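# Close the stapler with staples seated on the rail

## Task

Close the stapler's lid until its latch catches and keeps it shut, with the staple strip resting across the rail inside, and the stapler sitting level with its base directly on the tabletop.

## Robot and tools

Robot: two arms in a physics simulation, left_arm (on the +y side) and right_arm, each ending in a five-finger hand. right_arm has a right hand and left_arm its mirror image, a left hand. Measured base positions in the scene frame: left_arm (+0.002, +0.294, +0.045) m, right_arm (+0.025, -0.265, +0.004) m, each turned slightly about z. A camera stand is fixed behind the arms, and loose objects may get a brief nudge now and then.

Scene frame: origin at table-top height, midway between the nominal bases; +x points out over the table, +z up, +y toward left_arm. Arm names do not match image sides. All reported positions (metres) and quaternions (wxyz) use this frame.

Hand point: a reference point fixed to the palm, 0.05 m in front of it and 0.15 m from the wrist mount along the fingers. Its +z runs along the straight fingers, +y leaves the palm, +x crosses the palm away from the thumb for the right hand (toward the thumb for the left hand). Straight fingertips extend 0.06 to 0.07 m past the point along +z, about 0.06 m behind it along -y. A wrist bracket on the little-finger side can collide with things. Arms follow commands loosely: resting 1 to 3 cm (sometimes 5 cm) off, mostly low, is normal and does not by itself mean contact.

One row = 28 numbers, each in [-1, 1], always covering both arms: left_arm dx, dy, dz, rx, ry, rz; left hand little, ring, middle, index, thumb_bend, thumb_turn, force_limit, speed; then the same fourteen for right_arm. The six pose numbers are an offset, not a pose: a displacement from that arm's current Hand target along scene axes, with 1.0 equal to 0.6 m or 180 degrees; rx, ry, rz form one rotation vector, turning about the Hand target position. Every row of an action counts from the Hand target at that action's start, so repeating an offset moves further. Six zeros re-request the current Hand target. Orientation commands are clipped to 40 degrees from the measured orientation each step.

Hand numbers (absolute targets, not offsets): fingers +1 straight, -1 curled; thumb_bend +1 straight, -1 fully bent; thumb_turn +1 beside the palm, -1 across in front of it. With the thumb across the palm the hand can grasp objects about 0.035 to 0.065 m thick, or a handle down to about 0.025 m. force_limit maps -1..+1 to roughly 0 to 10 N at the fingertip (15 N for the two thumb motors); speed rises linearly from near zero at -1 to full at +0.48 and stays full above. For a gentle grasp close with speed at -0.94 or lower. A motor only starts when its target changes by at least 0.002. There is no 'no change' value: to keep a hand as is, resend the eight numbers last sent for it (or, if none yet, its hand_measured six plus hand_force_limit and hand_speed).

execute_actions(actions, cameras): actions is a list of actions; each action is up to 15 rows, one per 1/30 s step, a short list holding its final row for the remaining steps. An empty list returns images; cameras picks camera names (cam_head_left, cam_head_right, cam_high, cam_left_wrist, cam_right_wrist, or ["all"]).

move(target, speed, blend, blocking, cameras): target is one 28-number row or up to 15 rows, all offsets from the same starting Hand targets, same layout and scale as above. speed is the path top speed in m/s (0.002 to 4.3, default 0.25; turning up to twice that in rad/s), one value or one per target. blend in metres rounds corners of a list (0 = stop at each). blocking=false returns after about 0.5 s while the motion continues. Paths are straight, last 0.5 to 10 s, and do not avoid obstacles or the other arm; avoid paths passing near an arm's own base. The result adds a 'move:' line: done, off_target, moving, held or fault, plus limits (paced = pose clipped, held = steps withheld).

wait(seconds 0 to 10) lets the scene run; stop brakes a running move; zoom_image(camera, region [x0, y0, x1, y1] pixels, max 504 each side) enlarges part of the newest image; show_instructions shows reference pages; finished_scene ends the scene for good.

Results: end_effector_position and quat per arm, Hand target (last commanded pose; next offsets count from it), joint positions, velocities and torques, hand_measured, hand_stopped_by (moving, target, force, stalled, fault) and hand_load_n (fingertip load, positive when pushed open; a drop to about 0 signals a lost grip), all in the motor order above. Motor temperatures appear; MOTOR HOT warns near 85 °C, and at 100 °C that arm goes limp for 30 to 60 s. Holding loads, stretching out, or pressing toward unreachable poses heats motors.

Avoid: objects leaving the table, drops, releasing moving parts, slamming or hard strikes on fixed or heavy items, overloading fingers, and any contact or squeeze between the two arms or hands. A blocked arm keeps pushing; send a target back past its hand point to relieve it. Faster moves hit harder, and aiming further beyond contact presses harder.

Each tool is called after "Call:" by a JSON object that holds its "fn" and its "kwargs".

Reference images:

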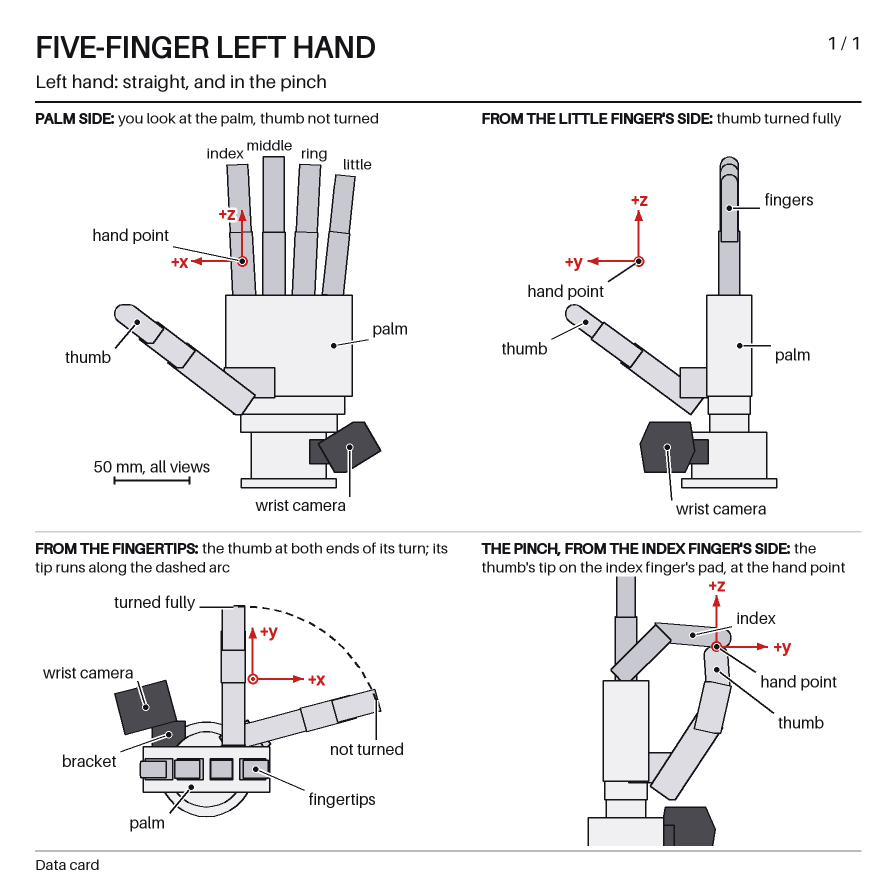

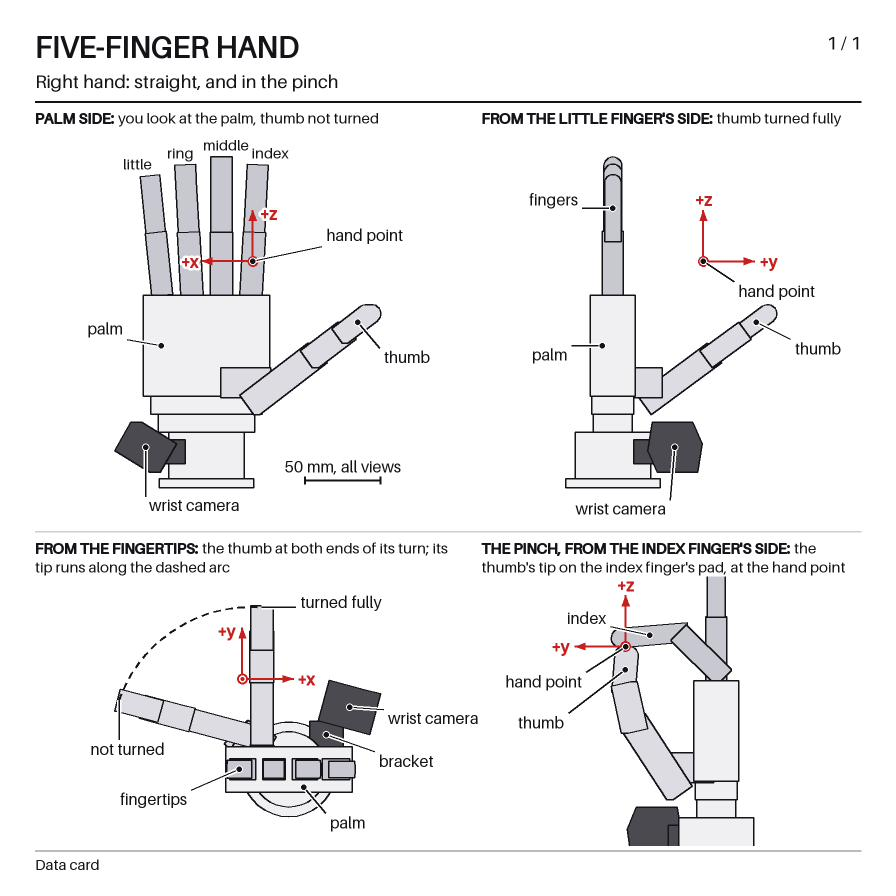

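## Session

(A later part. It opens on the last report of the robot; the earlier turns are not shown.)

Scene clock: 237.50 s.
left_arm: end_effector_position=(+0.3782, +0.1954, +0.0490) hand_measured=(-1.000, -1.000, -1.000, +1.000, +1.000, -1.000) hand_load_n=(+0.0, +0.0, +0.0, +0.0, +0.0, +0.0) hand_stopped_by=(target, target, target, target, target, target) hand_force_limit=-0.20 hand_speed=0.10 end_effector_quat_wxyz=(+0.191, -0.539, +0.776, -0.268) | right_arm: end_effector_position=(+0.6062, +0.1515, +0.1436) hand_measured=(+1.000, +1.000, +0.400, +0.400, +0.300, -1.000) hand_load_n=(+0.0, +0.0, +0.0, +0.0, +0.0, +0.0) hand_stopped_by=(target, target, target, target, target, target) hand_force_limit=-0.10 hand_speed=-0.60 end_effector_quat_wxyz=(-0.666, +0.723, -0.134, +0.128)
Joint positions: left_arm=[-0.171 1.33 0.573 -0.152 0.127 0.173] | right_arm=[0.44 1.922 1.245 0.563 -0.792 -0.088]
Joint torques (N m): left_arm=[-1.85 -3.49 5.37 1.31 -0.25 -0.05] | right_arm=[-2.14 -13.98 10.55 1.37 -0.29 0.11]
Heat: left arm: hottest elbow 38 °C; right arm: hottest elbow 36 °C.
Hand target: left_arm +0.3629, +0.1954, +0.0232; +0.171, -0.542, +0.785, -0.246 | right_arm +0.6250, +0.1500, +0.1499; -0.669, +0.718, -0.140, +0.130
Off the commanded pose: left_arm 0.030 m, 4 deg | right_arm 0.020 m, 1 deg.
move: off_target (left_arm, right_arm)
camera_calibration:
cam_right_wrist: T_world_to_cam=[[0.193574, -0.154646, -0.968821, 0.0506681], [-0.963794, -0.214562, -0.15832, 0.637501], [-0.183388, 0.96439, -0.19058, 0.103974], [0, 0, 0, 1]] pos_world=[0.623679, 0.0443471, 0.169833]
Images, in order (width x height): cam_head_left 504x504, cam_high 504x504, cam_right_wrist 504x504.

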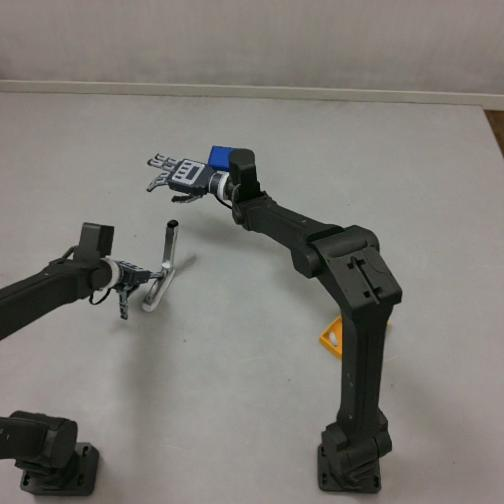

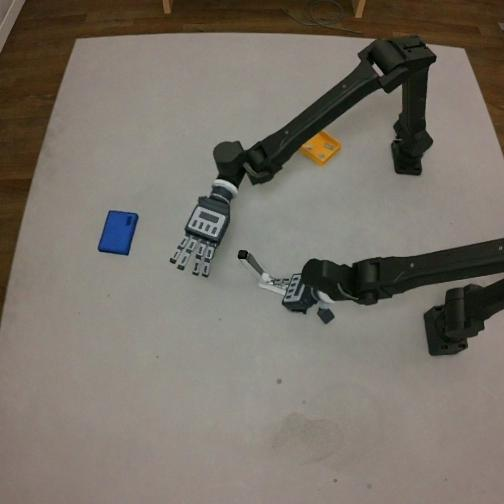

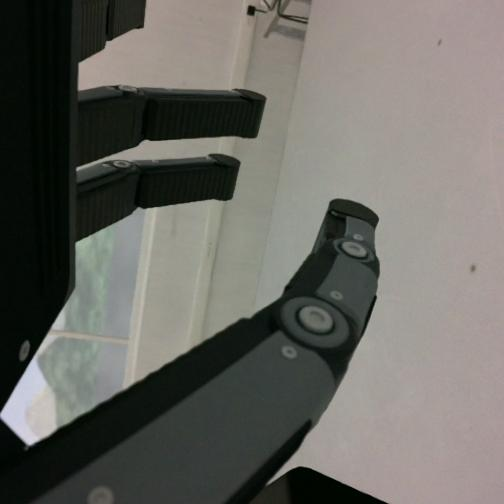

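Call:
{"fn": "move", "kwargs": {"target": [0, 0, 0, 0, 0, 0, -1, -1, -1, 1, 1, -1, -0.2, 0.1, 0.0150, 0.0260, -0.1250, 0, 0, 0, 1, 1, 0.4, 0.4, 0.3, -1, -0.1, -0.6], "speed": 0.15, "cameras": ["cam_head_left", "cam_high"]}}

Call:
{"fn": "zoom_image", "kwargs": {"camera": "cam_head_left", "region": [130, 130, 260, 320]}}

Call:
{"fn": "zoom_image", "kwargs": {"camera": "cam_high", "region": [160, 180, 320, 340]}}

Scene clock: 240.67 s.
left_arm: end_effector_position=(+0.3782, +0.1954, +0.0490) hand_measured=(-1.000, -1.000, -1.000, +1.000, +1.000, -1.000) hand_load_n=(+0.0, +0.0, +0.0, +0.5, +0.0, +0.0) hand_stopped_by=(target, target, target, target, target, target) hand_force_limit=-0.20 hand_speed=0.10 end_effector_quat_wxyz=(+0.191, -0.539, +0.776, -0.268) | right_arm: end_effector_position=(+0.6200, +0.1560, +0.0622) hand_measured=(+1.000, +1.000, +0.400, +0.400, +0.300, -1.000) hand_load_n=(+0.0, +0.0, +0.0, +0.0, +0.0, +0.0) hand_stopped_by=(target, target, target, target, target, target) hand_force_limit=-0.10 hand_speed=-0.60 end_effector_quat_wxyz=(-0.658, +0.728, -0.148, +0.120)
Joint positions: left_arm=[-0.171 1.33 0.573 -0.152 0.127 0.173] | right_arm=[0.44 2.086 1.271 0.666 -0.781 -0.085]
Joint torques (N m): left_arm=[-2.26 -3.72 5.31 1.18 -0.27 -0.08] | right_arm=[-0.62 -15.74 9.51 2.76 -0.09 0.11]
Heat: left arm: hottest elbow 38 °C; right arm: hottest elbow 36 °C.
Hand target: left_arm +0.3629, +0.1954, +0.0232; +0.171, -0.542, +0.785, -0.246 | right_arm +0.6340, +0.1656, +0.0749; -0.669, +0.718, -0.140, +0.130
Off the commanded pose: left_arm 0.030 m, 4 deg | right_arm 0.021 m, 2 deg.
move: off_target (left_arm, right_arm)
Images, in order (width x height): cam_head_left 504x504, cam_high 504x504.

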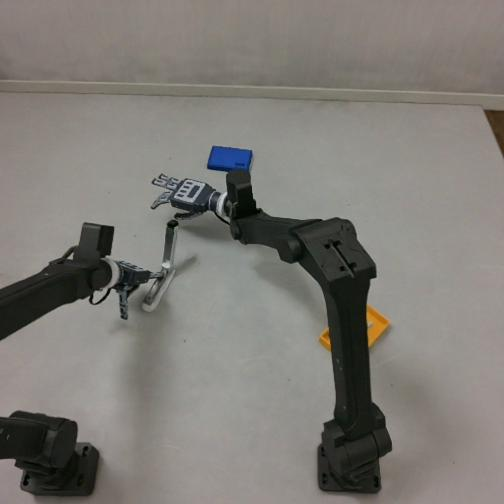

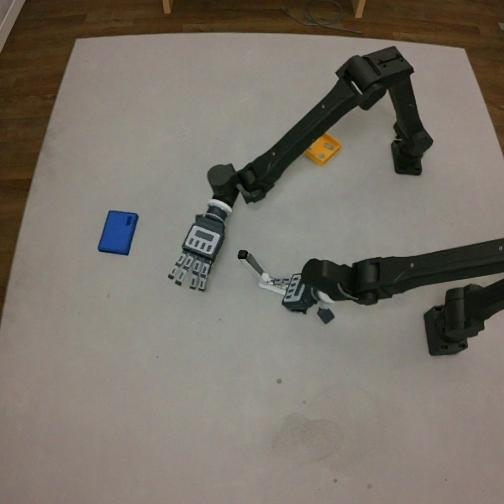

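Scaled by 2.653 from the camera's 504x504 image, which has a finer 720x720 frame.

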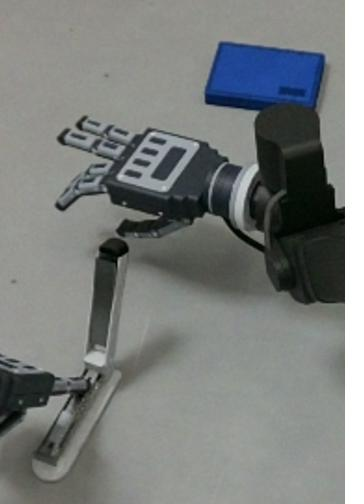

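Scaled by 3.150 from the camera's 504x504 image, which has a finer 720x720 frame.

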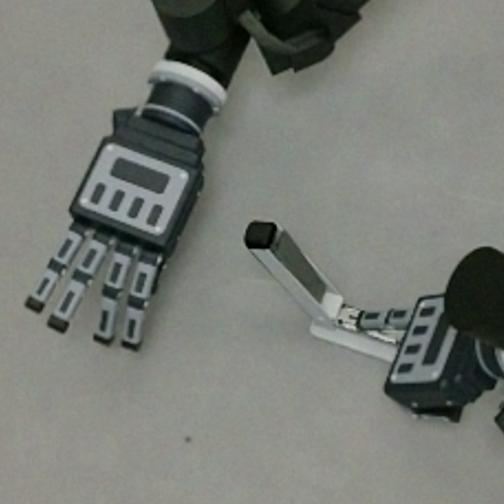

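Call:
{"fn": "move", "kwargs": {"target": [0, 0, 0, 0, 0, 0, -1, -1, -1, 1, 1, -1, -0.2, 0.1, -0.1567, 0.0407, -0.0033, 0, 0, 0, 1, 1, 0.4, 0.4, 0.3, -1, -0.1, -0.6], "speed": 0.08, "cameras": ["cam_head_left", "cam_high", "cam_right_wrist"]}}

Call:
{"fn": "zoom_image", "kwargs": {"camera": "cam_head_left", "region": [110, 180, 230, 320]}}

Call:
{"fn": "zoom_image", "kwargs": {"camera": "cam_high", "region": [200, 220, 320, 340]}}

Scene clock: 243.67 s.
left_arm: end_effector_position=(+0.3782, +0.1954, +0.0490) hand_measured=(-1.000, -1.000, -1.000, +1.000, +1.000, -1.000) hand_load_n=(+0.0, +0.0, +0.0, +0.0, +0.0, +0.0) hand_stopped_by=(target, target, target, target, target, target) hand_force_limit=-0.20 hand_speed=0.10 end_effector_quat_wxyz=(+0.191, -0.539, +0.776, -0.268) | right_arm: end_effector_position=(+0.5482, +0.1806, +0.0639) hand_measured=(+1.000, +1.000, +0.400, +0.400, +0.300, -1.000) hand_load_n=(-0.5, +0.0, +0.0, +0.0, +0.0, +0.0) hand_stopped_by=(target, target, target, target, target, target) hand_force_limit=-0.10 hand_speed=-0.60 end_effector_quat_wxyz=(-0.661, +0.724, -0.146, +0.133)
Joint positions: left_arm=[-0.171 1.33 0.573 -0.152 0.127 0.173] | right_arm=[0.537 1.991 1.076 0.798 -0.671 -0.071]
Joint torques (N m): left_arm=[-1.85 -3.43 5.46 1.37 -0.2 -0.07] | right_arm=[0.03 -15.74 5.33 2.86 -0.08 0.1]
Heat: left arm: hottest elbow 37 °C; right arm: hottest elbow 36 °C.
Hand target: left_arm +0.3629, +0.1954, +0.0232; +0.171, -0.542, +0.785, -0.246 | right_arm +0.5400, +0.1901, +0.0730; -0.669, +0.718, -0.140, +0.130
Off the commanded pose: left_arm 0.030 m, 4 deg | right_arm 0.015 m, 1 deg.
move: off_target (left_arm, right_arm)
camera_calibration:
cam_right_wrist: T_world_to_cam=[[0.177917, -0.166532, -0.969852, -0.0000029352], [-0.970738, -0.191238, -0.145243, 0.573948], [-0.161284, 0.967313, -0.195683, 0.0377031], [0, 0, 0, 1]] pos_world=[0.563234, 0.0732891, 0.0907369]
Images, in order (width x height): cam_head_left 504x504, cam_high 504x504, cam_right_wrist 504x504.

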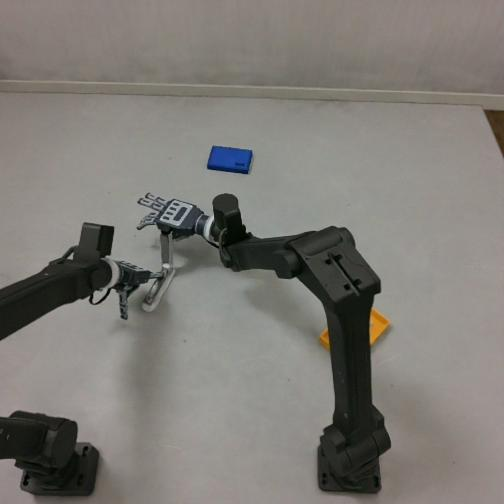

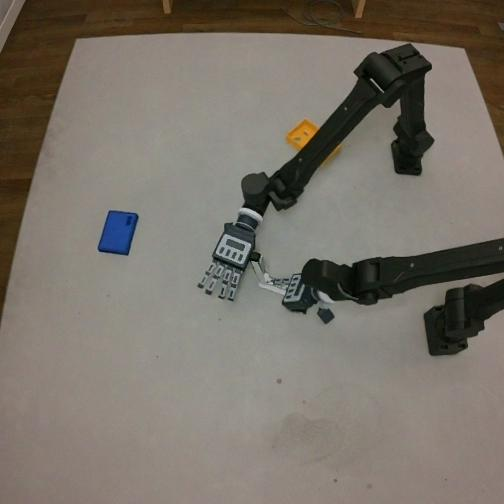

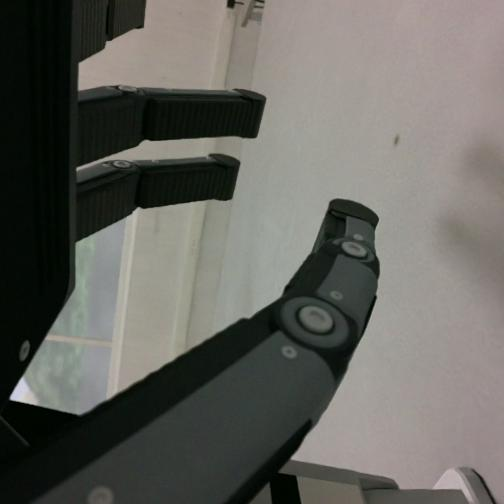

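Scaled by 3.600 from the camera's 504x504 image, which has a finer 720x720 frame.

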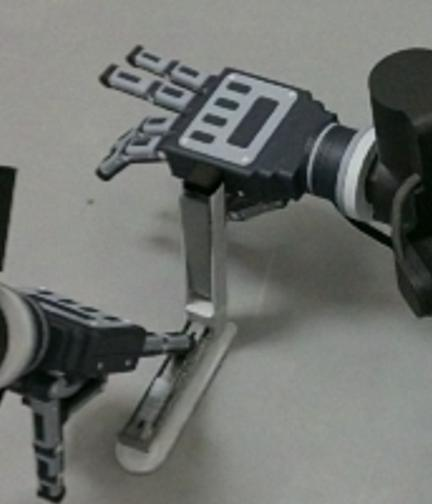

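Scaled by 4.200 from the camera's 504x504 image, which has a finer 720x720 frame.

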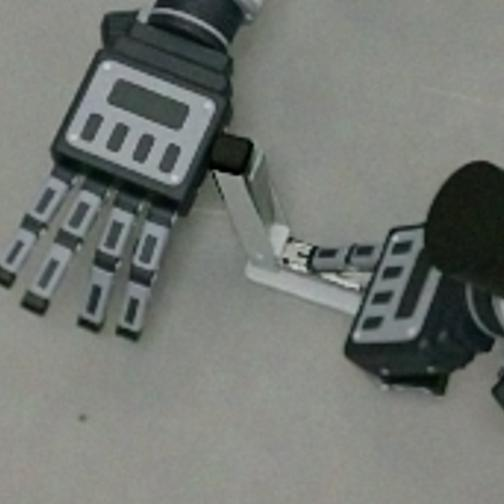

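Call:
{"fn": "move", "kwargs": {"target": [0, 0, 0, 0, 0, 0, -1, -1, -1, 1, 1, -1, -0.2, 0.1, -0.0775, 0.0298, 0, 0, 0, 0, 1, 1, 0.4, 0.4, 0.3, -1, -0.1, -0.6], "speed": 0.08, "cameras": ["cam_head_left", "cam_high", "cam_right_wrist"]}}

Call:
{"fn": "zoom_image", "kwargs": {"camera": "cam_head_left", "region": [110, 180, 230, 320]}}

Call:
{"fn": "zoom_image", "kwargs": {"camera": "cam_high", "region": [200, 220, 320, 340]}}

Scene clock: 245.67 s.
left_arm: end_effector_position=(+0.3782, +0.1954, +0.0490) hand_measured=(-1.000, -1.000, -1.000, +1.000, +1.000, -1.000) hand_load_n=(+0.0, +0.0, +0.0, +0.5, +0.0, +0.0) hand_stopped_by=(target, target, target, target, target, target) hand_force_limit=-0.20 hand_speed=0.10 end_effector_quat_wxyz=(+0.191, -0.539, +0.776, -0.268) | right_arm: end_effector_position=(+0.5021, +0.1994, +0.0639) hand_measured=(+1.000, +1.000, +0.400, +0.400, +0.300, -1.000) hand_load_n=(+0.0, +0.0, +0.0, +0.0, +0.0, +0.0) hand_stopped_by=(target, target, target, target, target, target) hand_force_limit=-0.10 hand_speed=-0.60 end_effector_quat_wxyz=(-0.661, +0.724, -0.146, +0.133)
Joint positions: left_arm=[-0.171 1.33 0.573 -0.152 0.127 0.173] | right_arm=[0.612 1.942 0.981 0.849 -0.596 -0.063]
Joint torques (N m): left_arm=[-2.02 -3.84 5.24 1.26 -0.24 -0.07] | right_arm=[0.03 -14.8 5.16 2.89 -0.06 0.11]
Heat: left arm: hottest elbow 37 °C; right arm: hottest elbow 36 °C.
Hand target: left_arm +0.3629, +0.1954, +0.0232; +0.171, -0.542, +0.785, -0.246 | right_arm +0.4935, +0.2079, +0.0730; -0.669, +0.718, -0.140, +0.130
Off the commanded pose: left_arm 0.030 m, 4 deg | right_arm 0.015 m, 1 deg.
move: off_target (left_arm, right_arm)
camera_calibration:
cam_right_wrist: T_world_to_cam=[[0.179318, -0.168005, -0.96934, 0.0108653], [-0.970433, -0.192023, -0.14624, 0.532921], [-0.161567, 0.966903, -0.197471, 0.0124832], [0, 0, 0, 1]] pos_world=[0.517233, 0.0920886, 0.0909314]
Images, in order (width x height): cam_head_left 504x504, cam_high 504x504, cam_right_wrist 504x504.

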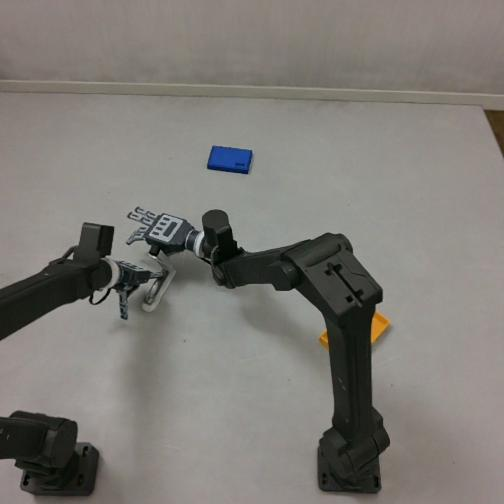

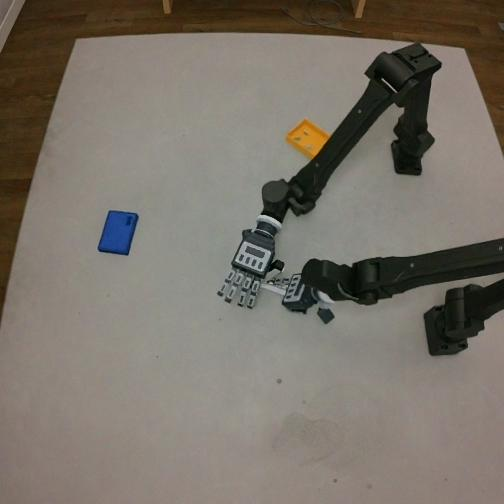

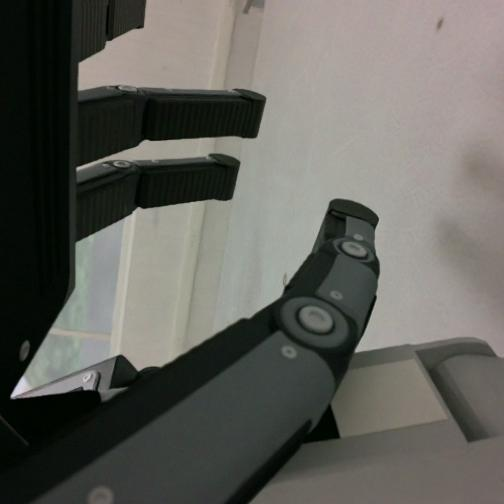

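Scaled by 3.600 from the camera's 504x504 image, which has a finer 720x720 frame.

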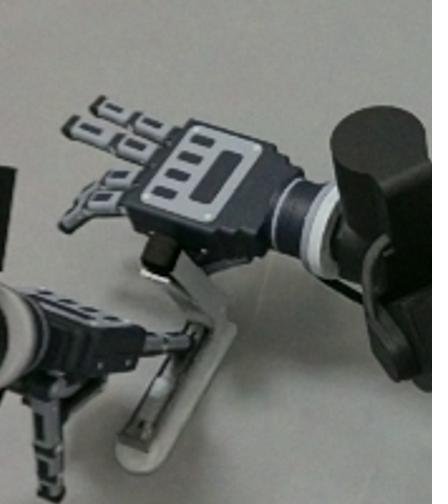

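Scaled by 4.200 from the camera's 504x504 image, which has a finer 720x720 frame.

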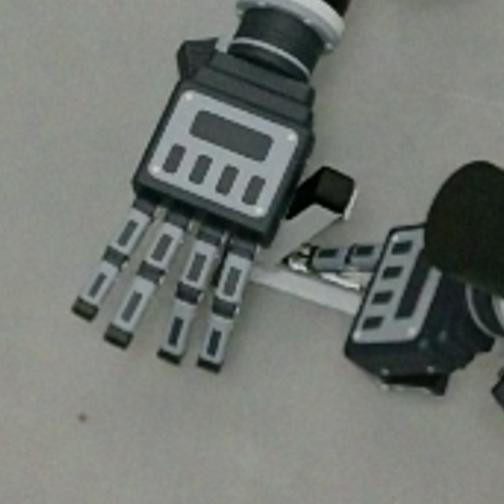

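Call:
{"fn": "execute_actions", "kwargs": {"actions": []}}

Scene clock: 246.53 s.
left_arm: end_effector_position=(+0.3782, +0.1954, +0.0490) hand_measured=(-1.000, -1.000, -1.000, +1.000, +1.000, -1.000) hand_load_n=(+0.0, +0.0, +0.0, +0.5, +0.0, +0.0) hand_stopped_by=(target, target, target, target, target, target) hand_force_limit=-0.20 hand_speed=0.10 end_effector_quat_wxyz=(+0.191, -0.539, +0.776, -0.268) | right_arm: end_effector_position=(+0.5021, +0.1994, +0.0639) hand_measured=(+1.000, +1.000, +0.400, +0.400, +0.300, -1.000) hand_load_n=(+0.0, +0.0, +0.0, +0.0, +0.5, +0.0) hand_stopped_by=(target, target, target, target, target, target) hand_force_limit=-0.10 hand_speed=-0.60 end_effector_quat_wxyz=(-0.661, +0.724, -0.146, +0.133)
Joint positions: left_arm=[-0.171 1.33 0.573 -0.152 0.127 0.173] | right_arm=[0.612 1.942 0.981 0.849 -0.596 -0.063]
Joint velocities: within noise
Joint torques (N m): left_arm=[-2.26 -4.37 5.31 1.26 -0.22 -0.05] | right_arm=[0.03 -14.8 5.16 2.89 -0.06 0.11]
Motor temperatures (°C): left_arm=[26 30 37 29 28 24] | right_arm=[26 35 36 28 27 29]
Heat: left arm: hottest elbow 37 °C; right arm: hottest elbow 36 °C.
Hand target: left_arm +0.3629, +0.1954, +0.0232; +0.171, -0.542, +0.785, -0.246 | right_arm +0.4935, +0.2079, +0.0729; -0.669, +0.718, -0.140, +0.130
Off the commanded pose: left_arm 0.030 m, 4 deg | right_arm 0.015 m, 1 deg.
camera_calibration:
cam_left_wrist: T_world_to_cam=[[0.622572, -0.535124, 0.571005, -0.152712], [-0.762435, -0.579194, 0.28849, 0.383432], [0.176344, -0.61496, -0.768587, 0.201798], [0, 0, 0, 1]] pos_world=[0.35183, 0.264459, 0.131682]
cam_right_wrist: T_world_to_cam=[[0.179318, -0.168005, -0.96934, 0.0108653], [-0.970433, -0.192023, -0.14624, 0.532921], [-0.161567, 0.966903, -0.197471, 0.0124832], [0, 0, 0, 1]] pos_world=[0.517233, 0.0920886, 0.0909314]

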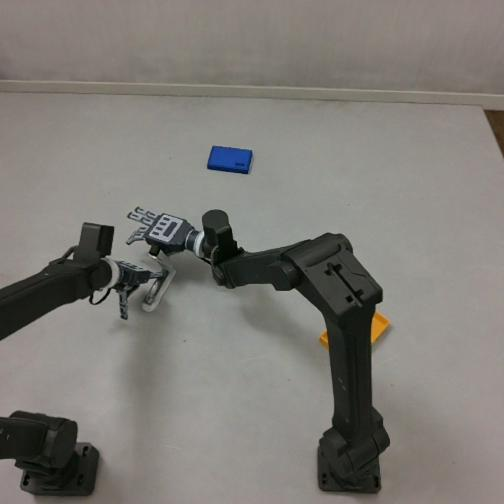

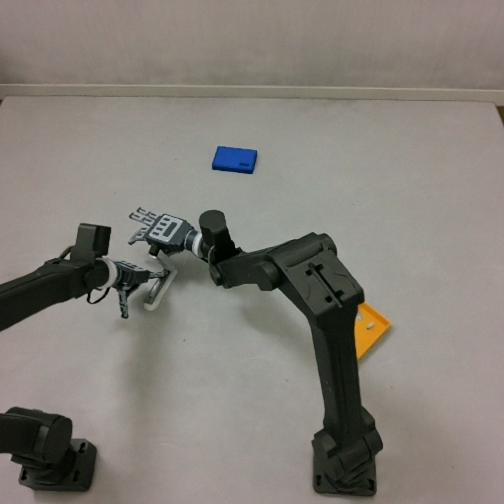

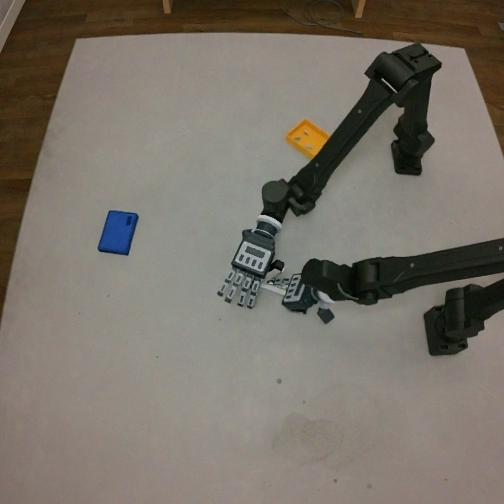

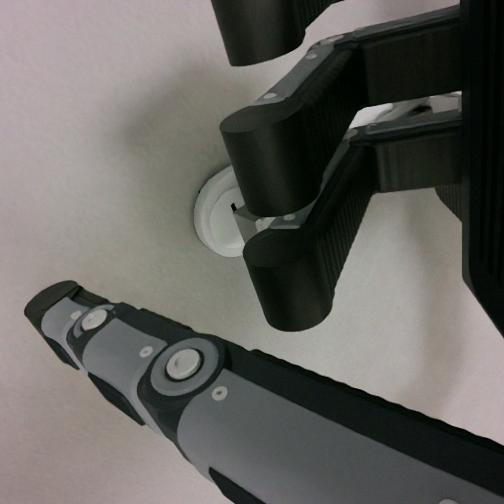

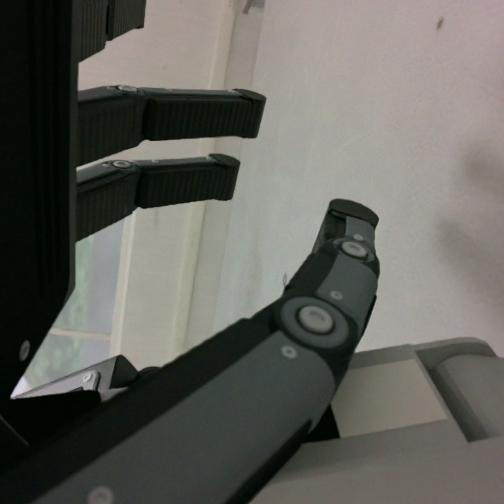

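Call:
{"fn": "zoom_image", "kwargs": {"camera": "cam_head_left", "region": [90, 190, 230, 330]}}

Call:
{"fn": "zoom_image", "kwargs": {"camera": "cam_high", "region": [210, 220, 350, 340]}}

Scaled by 3.600 from the camera's 504x504 image, which has a finer 720x720 frame.

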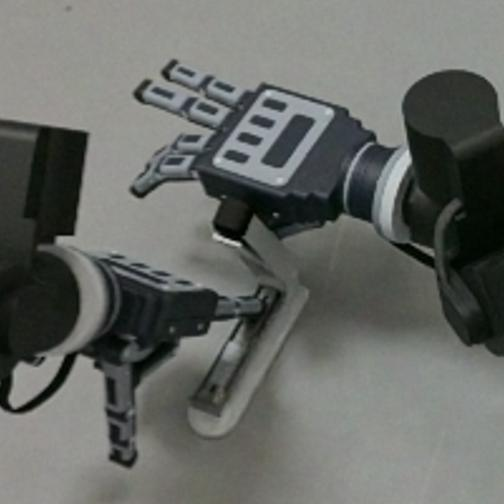

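Scaled by 3.600 from the camera's 504x504 image, which has a finer 720x720 frame.

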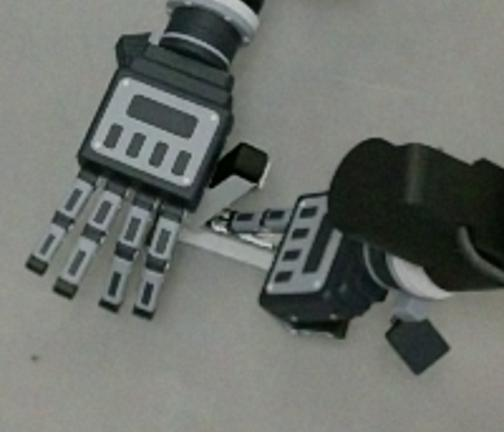

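Call:
{"fn": "move", "kwargs": {"target": [[0,0,0,0,0,0,-1,-1,-1,1,1,-1,-0.2,0.1, 0.05,-0.02,0.02,0,0,0,1,1,0.4,0.4,0.3,-1,-0.1,-0.6],[0,0,0,0,0,0,-1,-1,-1,1,1,-1,-0.2,0.1, 0.119,-0.0538,0.070,-0.0888,-0.2338,0,1,1,0.4,0.4,0.3,-1,-0.1,-0.6]], "speed": [0.1,0.15], "blend": [0.02,0], "cameras": ["cam_head_left","cam_high"]}}

Scene clock: 259.03 s.
left_arm: end_effector_position=(+0.3782, +0.1954, +0.0490) hand_measured=(-1.000, -1.000, -1.000, +1.000, +1.000, -1.000) hand_load_n=(+0.0, +0.0, +0.0, +0.5, +0.0, +0.0) hand_stopped_by=(target, target, target, target, target, target) hand_force_limit=-0.20 hand_speed=0.10 end_effector_quat_wxyz=(+0.191, -0.539, +0.776, -0.268) | right_arm: end_effector_position=(+0.5607, +0.1690, +0.0988) hand_measured=(+1.000, +1.000, +0.400, +0.400, +0.300, -1.000) hand_load_n=(+0.0, +0.0, +0.0, +0.0, +0.0, +0.0) hand_stopped_by=(target, target, target, target, target, target) hand_force_limit=-0.10 hand_speed=-0.60 end_effector_quat_wxyz=(-0.569, +0.718, +0.117, +0.383)
Joint positions: left_arm=[-0.171 1.33 0.573 -0.152 0.127 0.173] | right_arm=[0.589 1.873 0.987 0.814 -0.586 -0.793]
Joint torques (N m): left_arm=[-2.14 -3.96 5.34 1.14 -0.21 -0.07] | right_arm=[-0.73 -14.51 7.28 2.07 -0.04 -0.19]
Heat: left arm: hottest elbow 37 °C; right arm: hottest elbow 36 °C.
Hand target: left_arm +0.3629, +0.1954, +0.0232; +0.171, -0.542, +0.785, -0.246 | right_arm +0.5649, +0.1756, +0.1149; -0.570, +0.708, +0.128, +0.396
Off the commanded pose: left_arm 0.030 m, 4 deg | right_arm 0.018 m, 2 deg.
move: off_target (left_arm, right_arm); blend cut to 0.0172 m at target 1
Images, in order (width x height): cam_head_left 504x504, cam_high 504x504.

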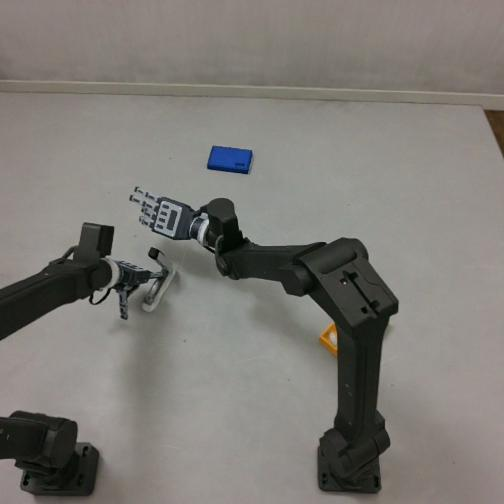

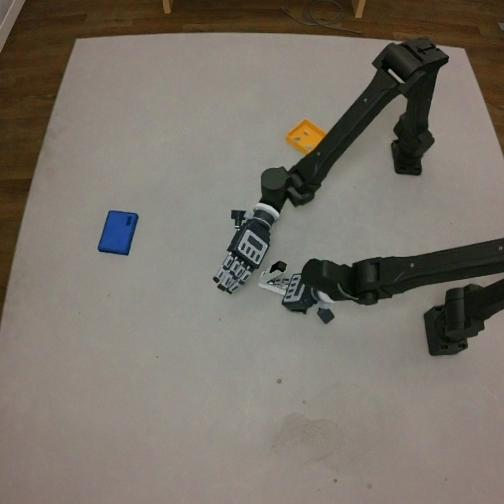

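Call:
{"fn": "zoom_image", "kwargs": {"camera": "cam_head_left", "region": [110, 210, 210, 330]}}

Call:
{"fn": "zoom_image", "kwargs": {"camera": "cam_high", "region": [230, 230, 340, 330]}}

Scaled by 4.200 from the camera's 504x504 image, which has a finer 720x720 frame.

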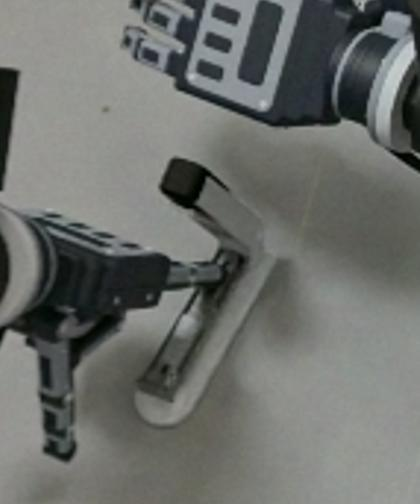

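Scaled by 4.582 from the camera's 504x504 image, which has a finer 720x720 frame.

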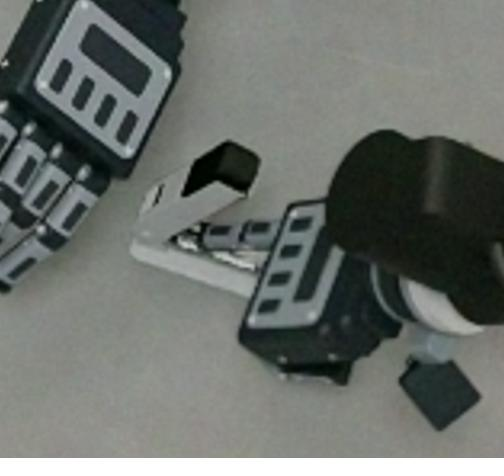

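Call:
{"fn": "move", "kwargs": {"target": [0,0,0,0,0,0,-1,-1,-1,1,1,-1,-0.2,0.1, -0.0695,0.0365,-0.0287,0,0,0,1,1,0.4,0.4,0.3,-1,-0.1,-0.6], "speed": 0.06, "cameras": ["cam_head_left","cam_high"]}}

Call:
{"fn": "zoom_image", "kwargs": {"camera": "cam_head_left", "region": [110, 210, 210, 330]}}

Call:
{"fn": "zoom_image", "kwargs": {"camera": "cam_high", "region": [230, 230, 340, 330]}}

Scene clock: 261.87 s.
left_arm: end_effector_position=(+0.3782, +0.1954, +0.0490) hand_measured=(-1.000, -1.000, -1.000, +1.000, +1.000, -1.000) hand_load_n=(+0.0, +0.0, +0.0, +0.0, +0.0, +0.0) hand_stopped_by=(target, target, target, target, target, target) hand_force_limit=-0.20 hand_speed=0.10 end_effector_quat_wxyz=(+0.191, -0.539, +0.776, -0.268) | right_arm: end_effector_position=(+0.5277, +0.1923, +0.0891) hand_measured=(+1.000, +1.000, +0.400, +0.400, +0.300, -1.000) hand_load_n=(+0.0, +0.0, +0.0, +0.0, +0.0, +0.0) hand_stopped_by=(target, target, target, target, target, target) hand_force_limit=-0.10 hand_speed=-0.60 end_effector_quat_wxyz=(-0.567, +0.717, +0.118, +0.387)
Joint positions: left_arm=[-0.171 1.33 0.573 -0.152 0.127 0.173] | right_arm=[0.666 1.87 0.936 0.868 -0.505 -0.794]
Joint torques (N m): left_arm=[-2.14 -3.9 5.39 1.26 -0.26 -0.08] | right_arm=[0.09 -13.98 5.34 2.96 -0.03 -0.18]
Heat: left arm: hottest elbow 37 °C; right arm: hottest elbow 37 °C.
Hand target: left_arm +0.3629, +0.1954, +0.0232; +0.171, -0.542, +0.785, -0.246 | right_arm +0.5232, +0.1976, +0.0977; -0.570, +0.708, +0.128, +0.396
Off the commanded pose: left_arm 0.030 m, 4 deg | right_arm 0.011 m, 2 deg.
move: off_target (left_arm, right_arm)
Images, in order (width x height): cam_head_left 504x504, cam_high 504x504.

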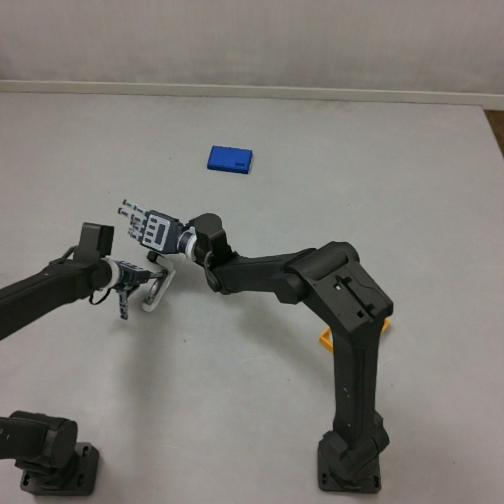

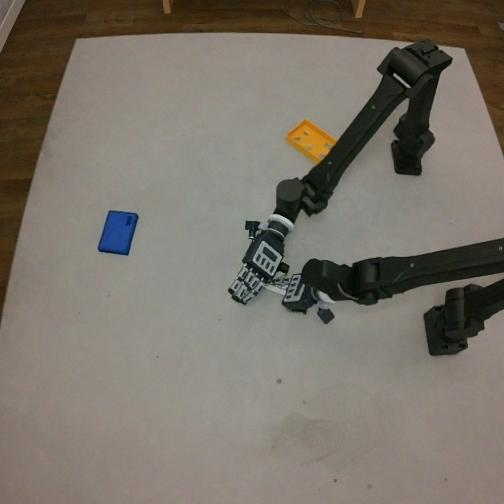

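Scaled by 4.200 from the camera's 504x504 image, which has a finer 720x720 frame.

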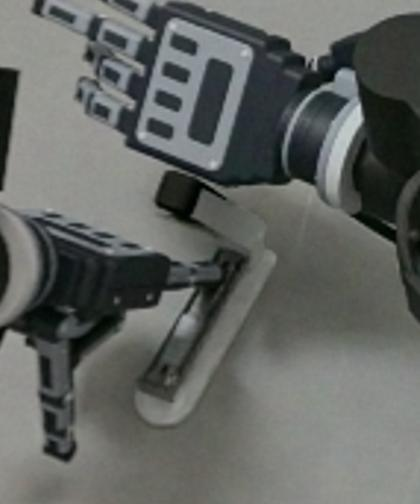

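Scaled by 4.582 from the camera's 504x504 image, which has a finer 720x720 frame.

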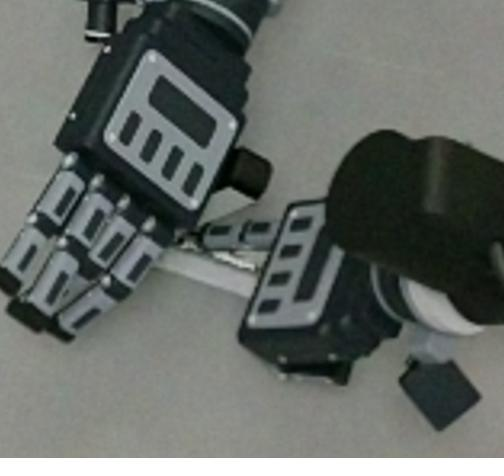

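Call:
{"fn": "move", "kwargs": {"target": [[-0.05,0,0.09,0,0,0,-1,-1,-1,1,1,-1,-0.2,0.1, 0,0,0,0,0,0,1,1,0.4,0.4,0.3,-1,-0.1,-0.6],[-0.23,0.08,0.22,0,0,0,-1,-1,-1,1,1,-1,-0.2,0.1, 0,0,0,0,0,0,1,1,0.4,0.4,0.3,-1,-0.1,-0.6]], "speed": [0.08,0.2], "blend": [0.02,0], "cameras": ["cam_head_left","cam_high"]}}

Call:
{"fn": "zoom_image", "kwargs": {"camera": "cam_head_left", "region": [110, 210, 210, 330]}}

Call:
{"fn": "zoom_image", "kwargs": {"camera": "cam_high", "region": [230, 230, 340, 330]}}

Scene clock: 265.40 s.
left_arm: end_effector_position=(+0.2218, +0.2421, +0.1461) hand_measured=(-1.000, -1.000, -1.000, +1.000, +1.000, -1.000) hand_load_n=(+0.0, +0.0, +0.0, +0.0, +0.0, +0.0) hand_stopped_by=(target, target, target, target, target, target) hand_force_limit=-0.20 hand_speed=0.10 end_effector_quat_wxyz=(+0.163, -0.547, +0.785, -0.241) | right_arm: end_effector_position=(+0.5277, +0.1923, +0.0891) hand_measured=(+1.000, +1.000, +0.400, +0.400, +0.300, -1.000) hand_load_n=(+0.0, +0.0, +0.0, +0.0, +0.0, +0.0) hand_stopped_by=(target, target, target, target, target, target) hand_force_limit=-0.10 hand_speed=-0.60 end_effector_quat_wxyz=(-0.567, +0.717, +0.118, +0.387)
Joint positions: left_arm=[-0.034 0.643 0.502 -0.871 0.2 0.294] | right_arm=[0.666 1.87 0.936 0.868 -0.505 -0.794]
Joint torques (N m): left_arm=[-1.32 -1.14 11.15 0.53 0.2 -0.04] | right_arm=[0.03 -13.98 5.34 2.96 -0.03 -0.18]
Heat: left arm: hottest elbow 37 °C; right arm: hottest elbow 36 °C.
Hand target: left_arm +0.2249, +0.2434, +0.1552; +0.171, -0.542, +0.785, -0.246 | right_arm +0.5232, +0.1976, +0.0977; -0.570, +0.708, +0.128, +0.396
Off the commanded pose: left_arm 0.010 m, 1 deg | right_arm 0.011 m, 2 deg.
move: off_target (right_arm)
Images, in order (width x height): cam_head_left 504x504, cam_high 504x504.

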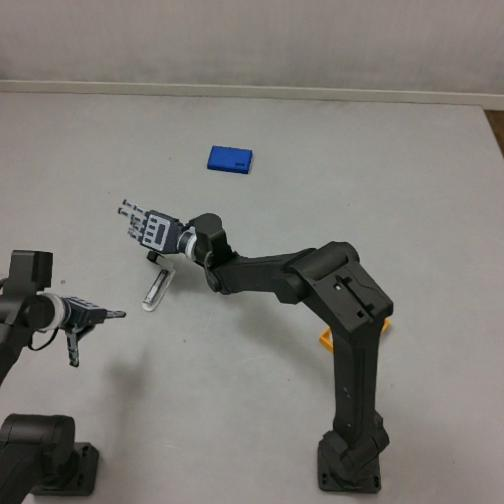

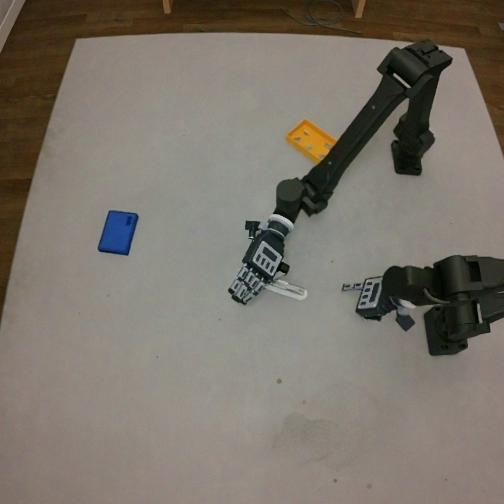

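Scaled by 4.200 from the camera's 504x504 image, which has a finer 720x720 frame.

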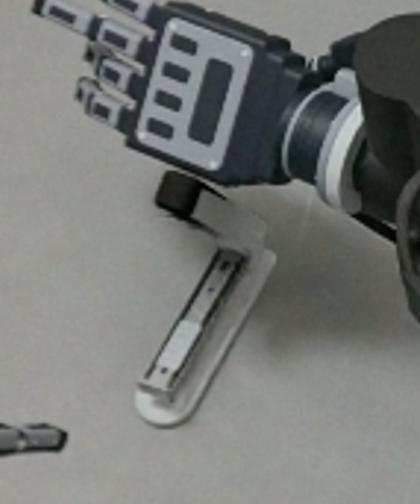

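Scaled by 4.582 from the camera's 504x504 image, which has a finer 720x720 frame.

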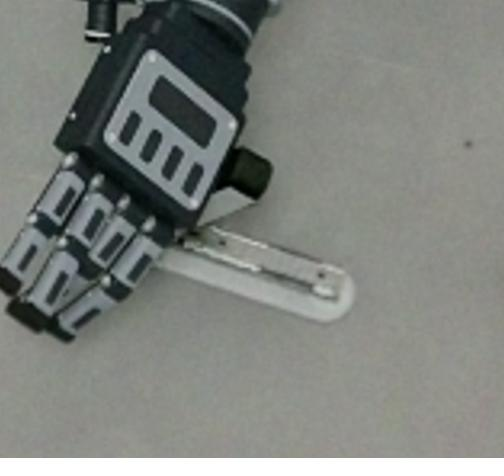

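Call:
{"fn": "move", "kwargs": {"target": [0,0,0,0,0,0,-1,-1,-1,1,1,-1,-0.2,0.1, -0.0218,0.0083,-0.02,-0.0296,-0.0779,0,1,1,0.4,0.4,0.3,-1,-0.1,-0.6], "speed": 0.06, "cameras": ["cam_head_left","cam_high"]}}

Call:
{"fn": "zoom_image", "kwargs": {"camera": "cam_head_left", "region": [110, 210, 210, 330]}}

Call:
{"fn": "zoom_image", "kwargs": {"camera": "cam_high", "region": [230, 230, 340, 330]}}

Scene clock: 269.37 s.
left_arm: end_effector_position=(+0.2218, +0.2421, +0.1461) hand_measured=(-1.000, -1.000, -1.000, +1.000, +1.000, -1.000) hand_load_n=(+0.0, +0.5, +0.0, +0.0, +0.0, +0.0) hand_stopped_by=(target, target, target, target, target, target) hand_force_limit=-0.20 hand_speed=0.10 end_effector_quat_wxyz=(+0.163, -0.546, +0.785, -0.241) | right_arm: end_effector_position=(+0.5181, +0.1955, +0.0961) hand_measured=(+1.000, +1.000, +0.400, +0.400, +0.300, -1.000) hand_load_n=(+0.0, +0.0, +0.0, +0.0, +0.0, +0.5) hand_stopped_by=(target, target, target, target, target, target) hand_force_limit=-0.10 hand_speed=-0.60 end_effector_quat_wxyz=(-0.518, +0.682, +0.205, +0.474)
Joint positions: left_arm=[-0.034 0.643 0.502 -0.871 0.2 0.294] | right_arm=[0.715 1.871 0.881 0.975 -0.444 -1.04]
Joint torques (N m): left_arm=[-1.14 -0.73 10.96 0.7 0.18 0.02] | right_arm=[0.03 -11.4 5.05 2.99 0 -0.25]
Heat: left arm: hottest elbow 37 °C; right arm: hottest elbow 36 °C.
Hand target: left_arm +0.2249, +0.2433, +0.1552; +0.171, -0.542, +0.785, -0.246 | right_arm +0.5101, +0.2025, +0.0858; -0.517, +0.680, +0.215, +0.473
Off the commanded pose: left_arm 0.010 m, 1 deg | right_arm 0.015 m, 1 deg.
move: off_target (right_arm)
Images, in order (width x height): cam_head_left 504x504, cam_high 504x504.

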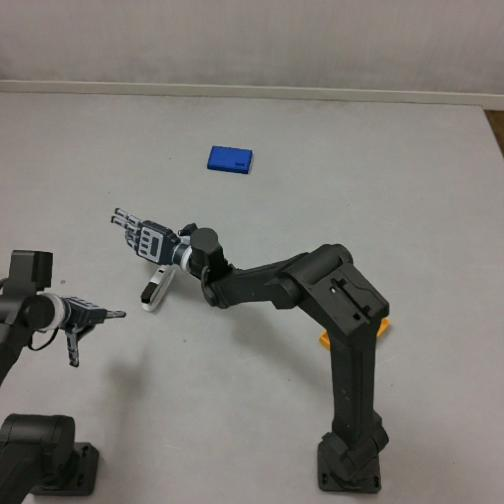

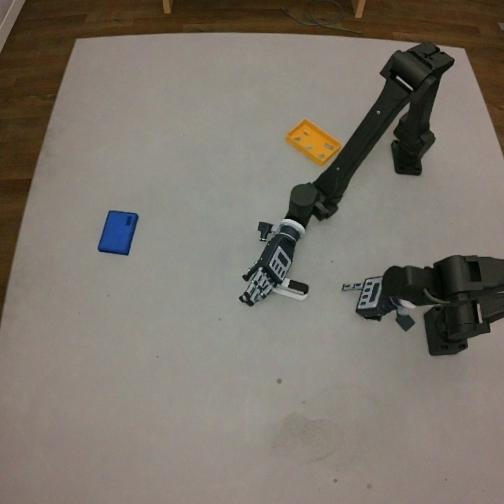

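Scaled by 4.200 from the camera's 504x504 image, which has a finer 720x720 frame.

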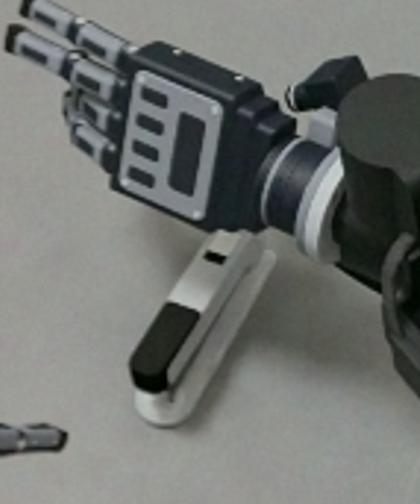

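Scaled by 4.582 from the camera's 504x504 image, which has a finer 720x720 frame.

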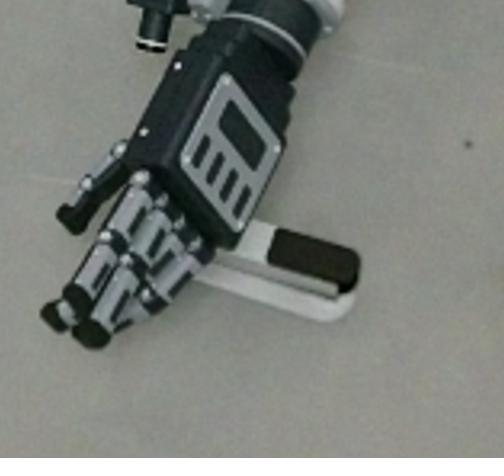

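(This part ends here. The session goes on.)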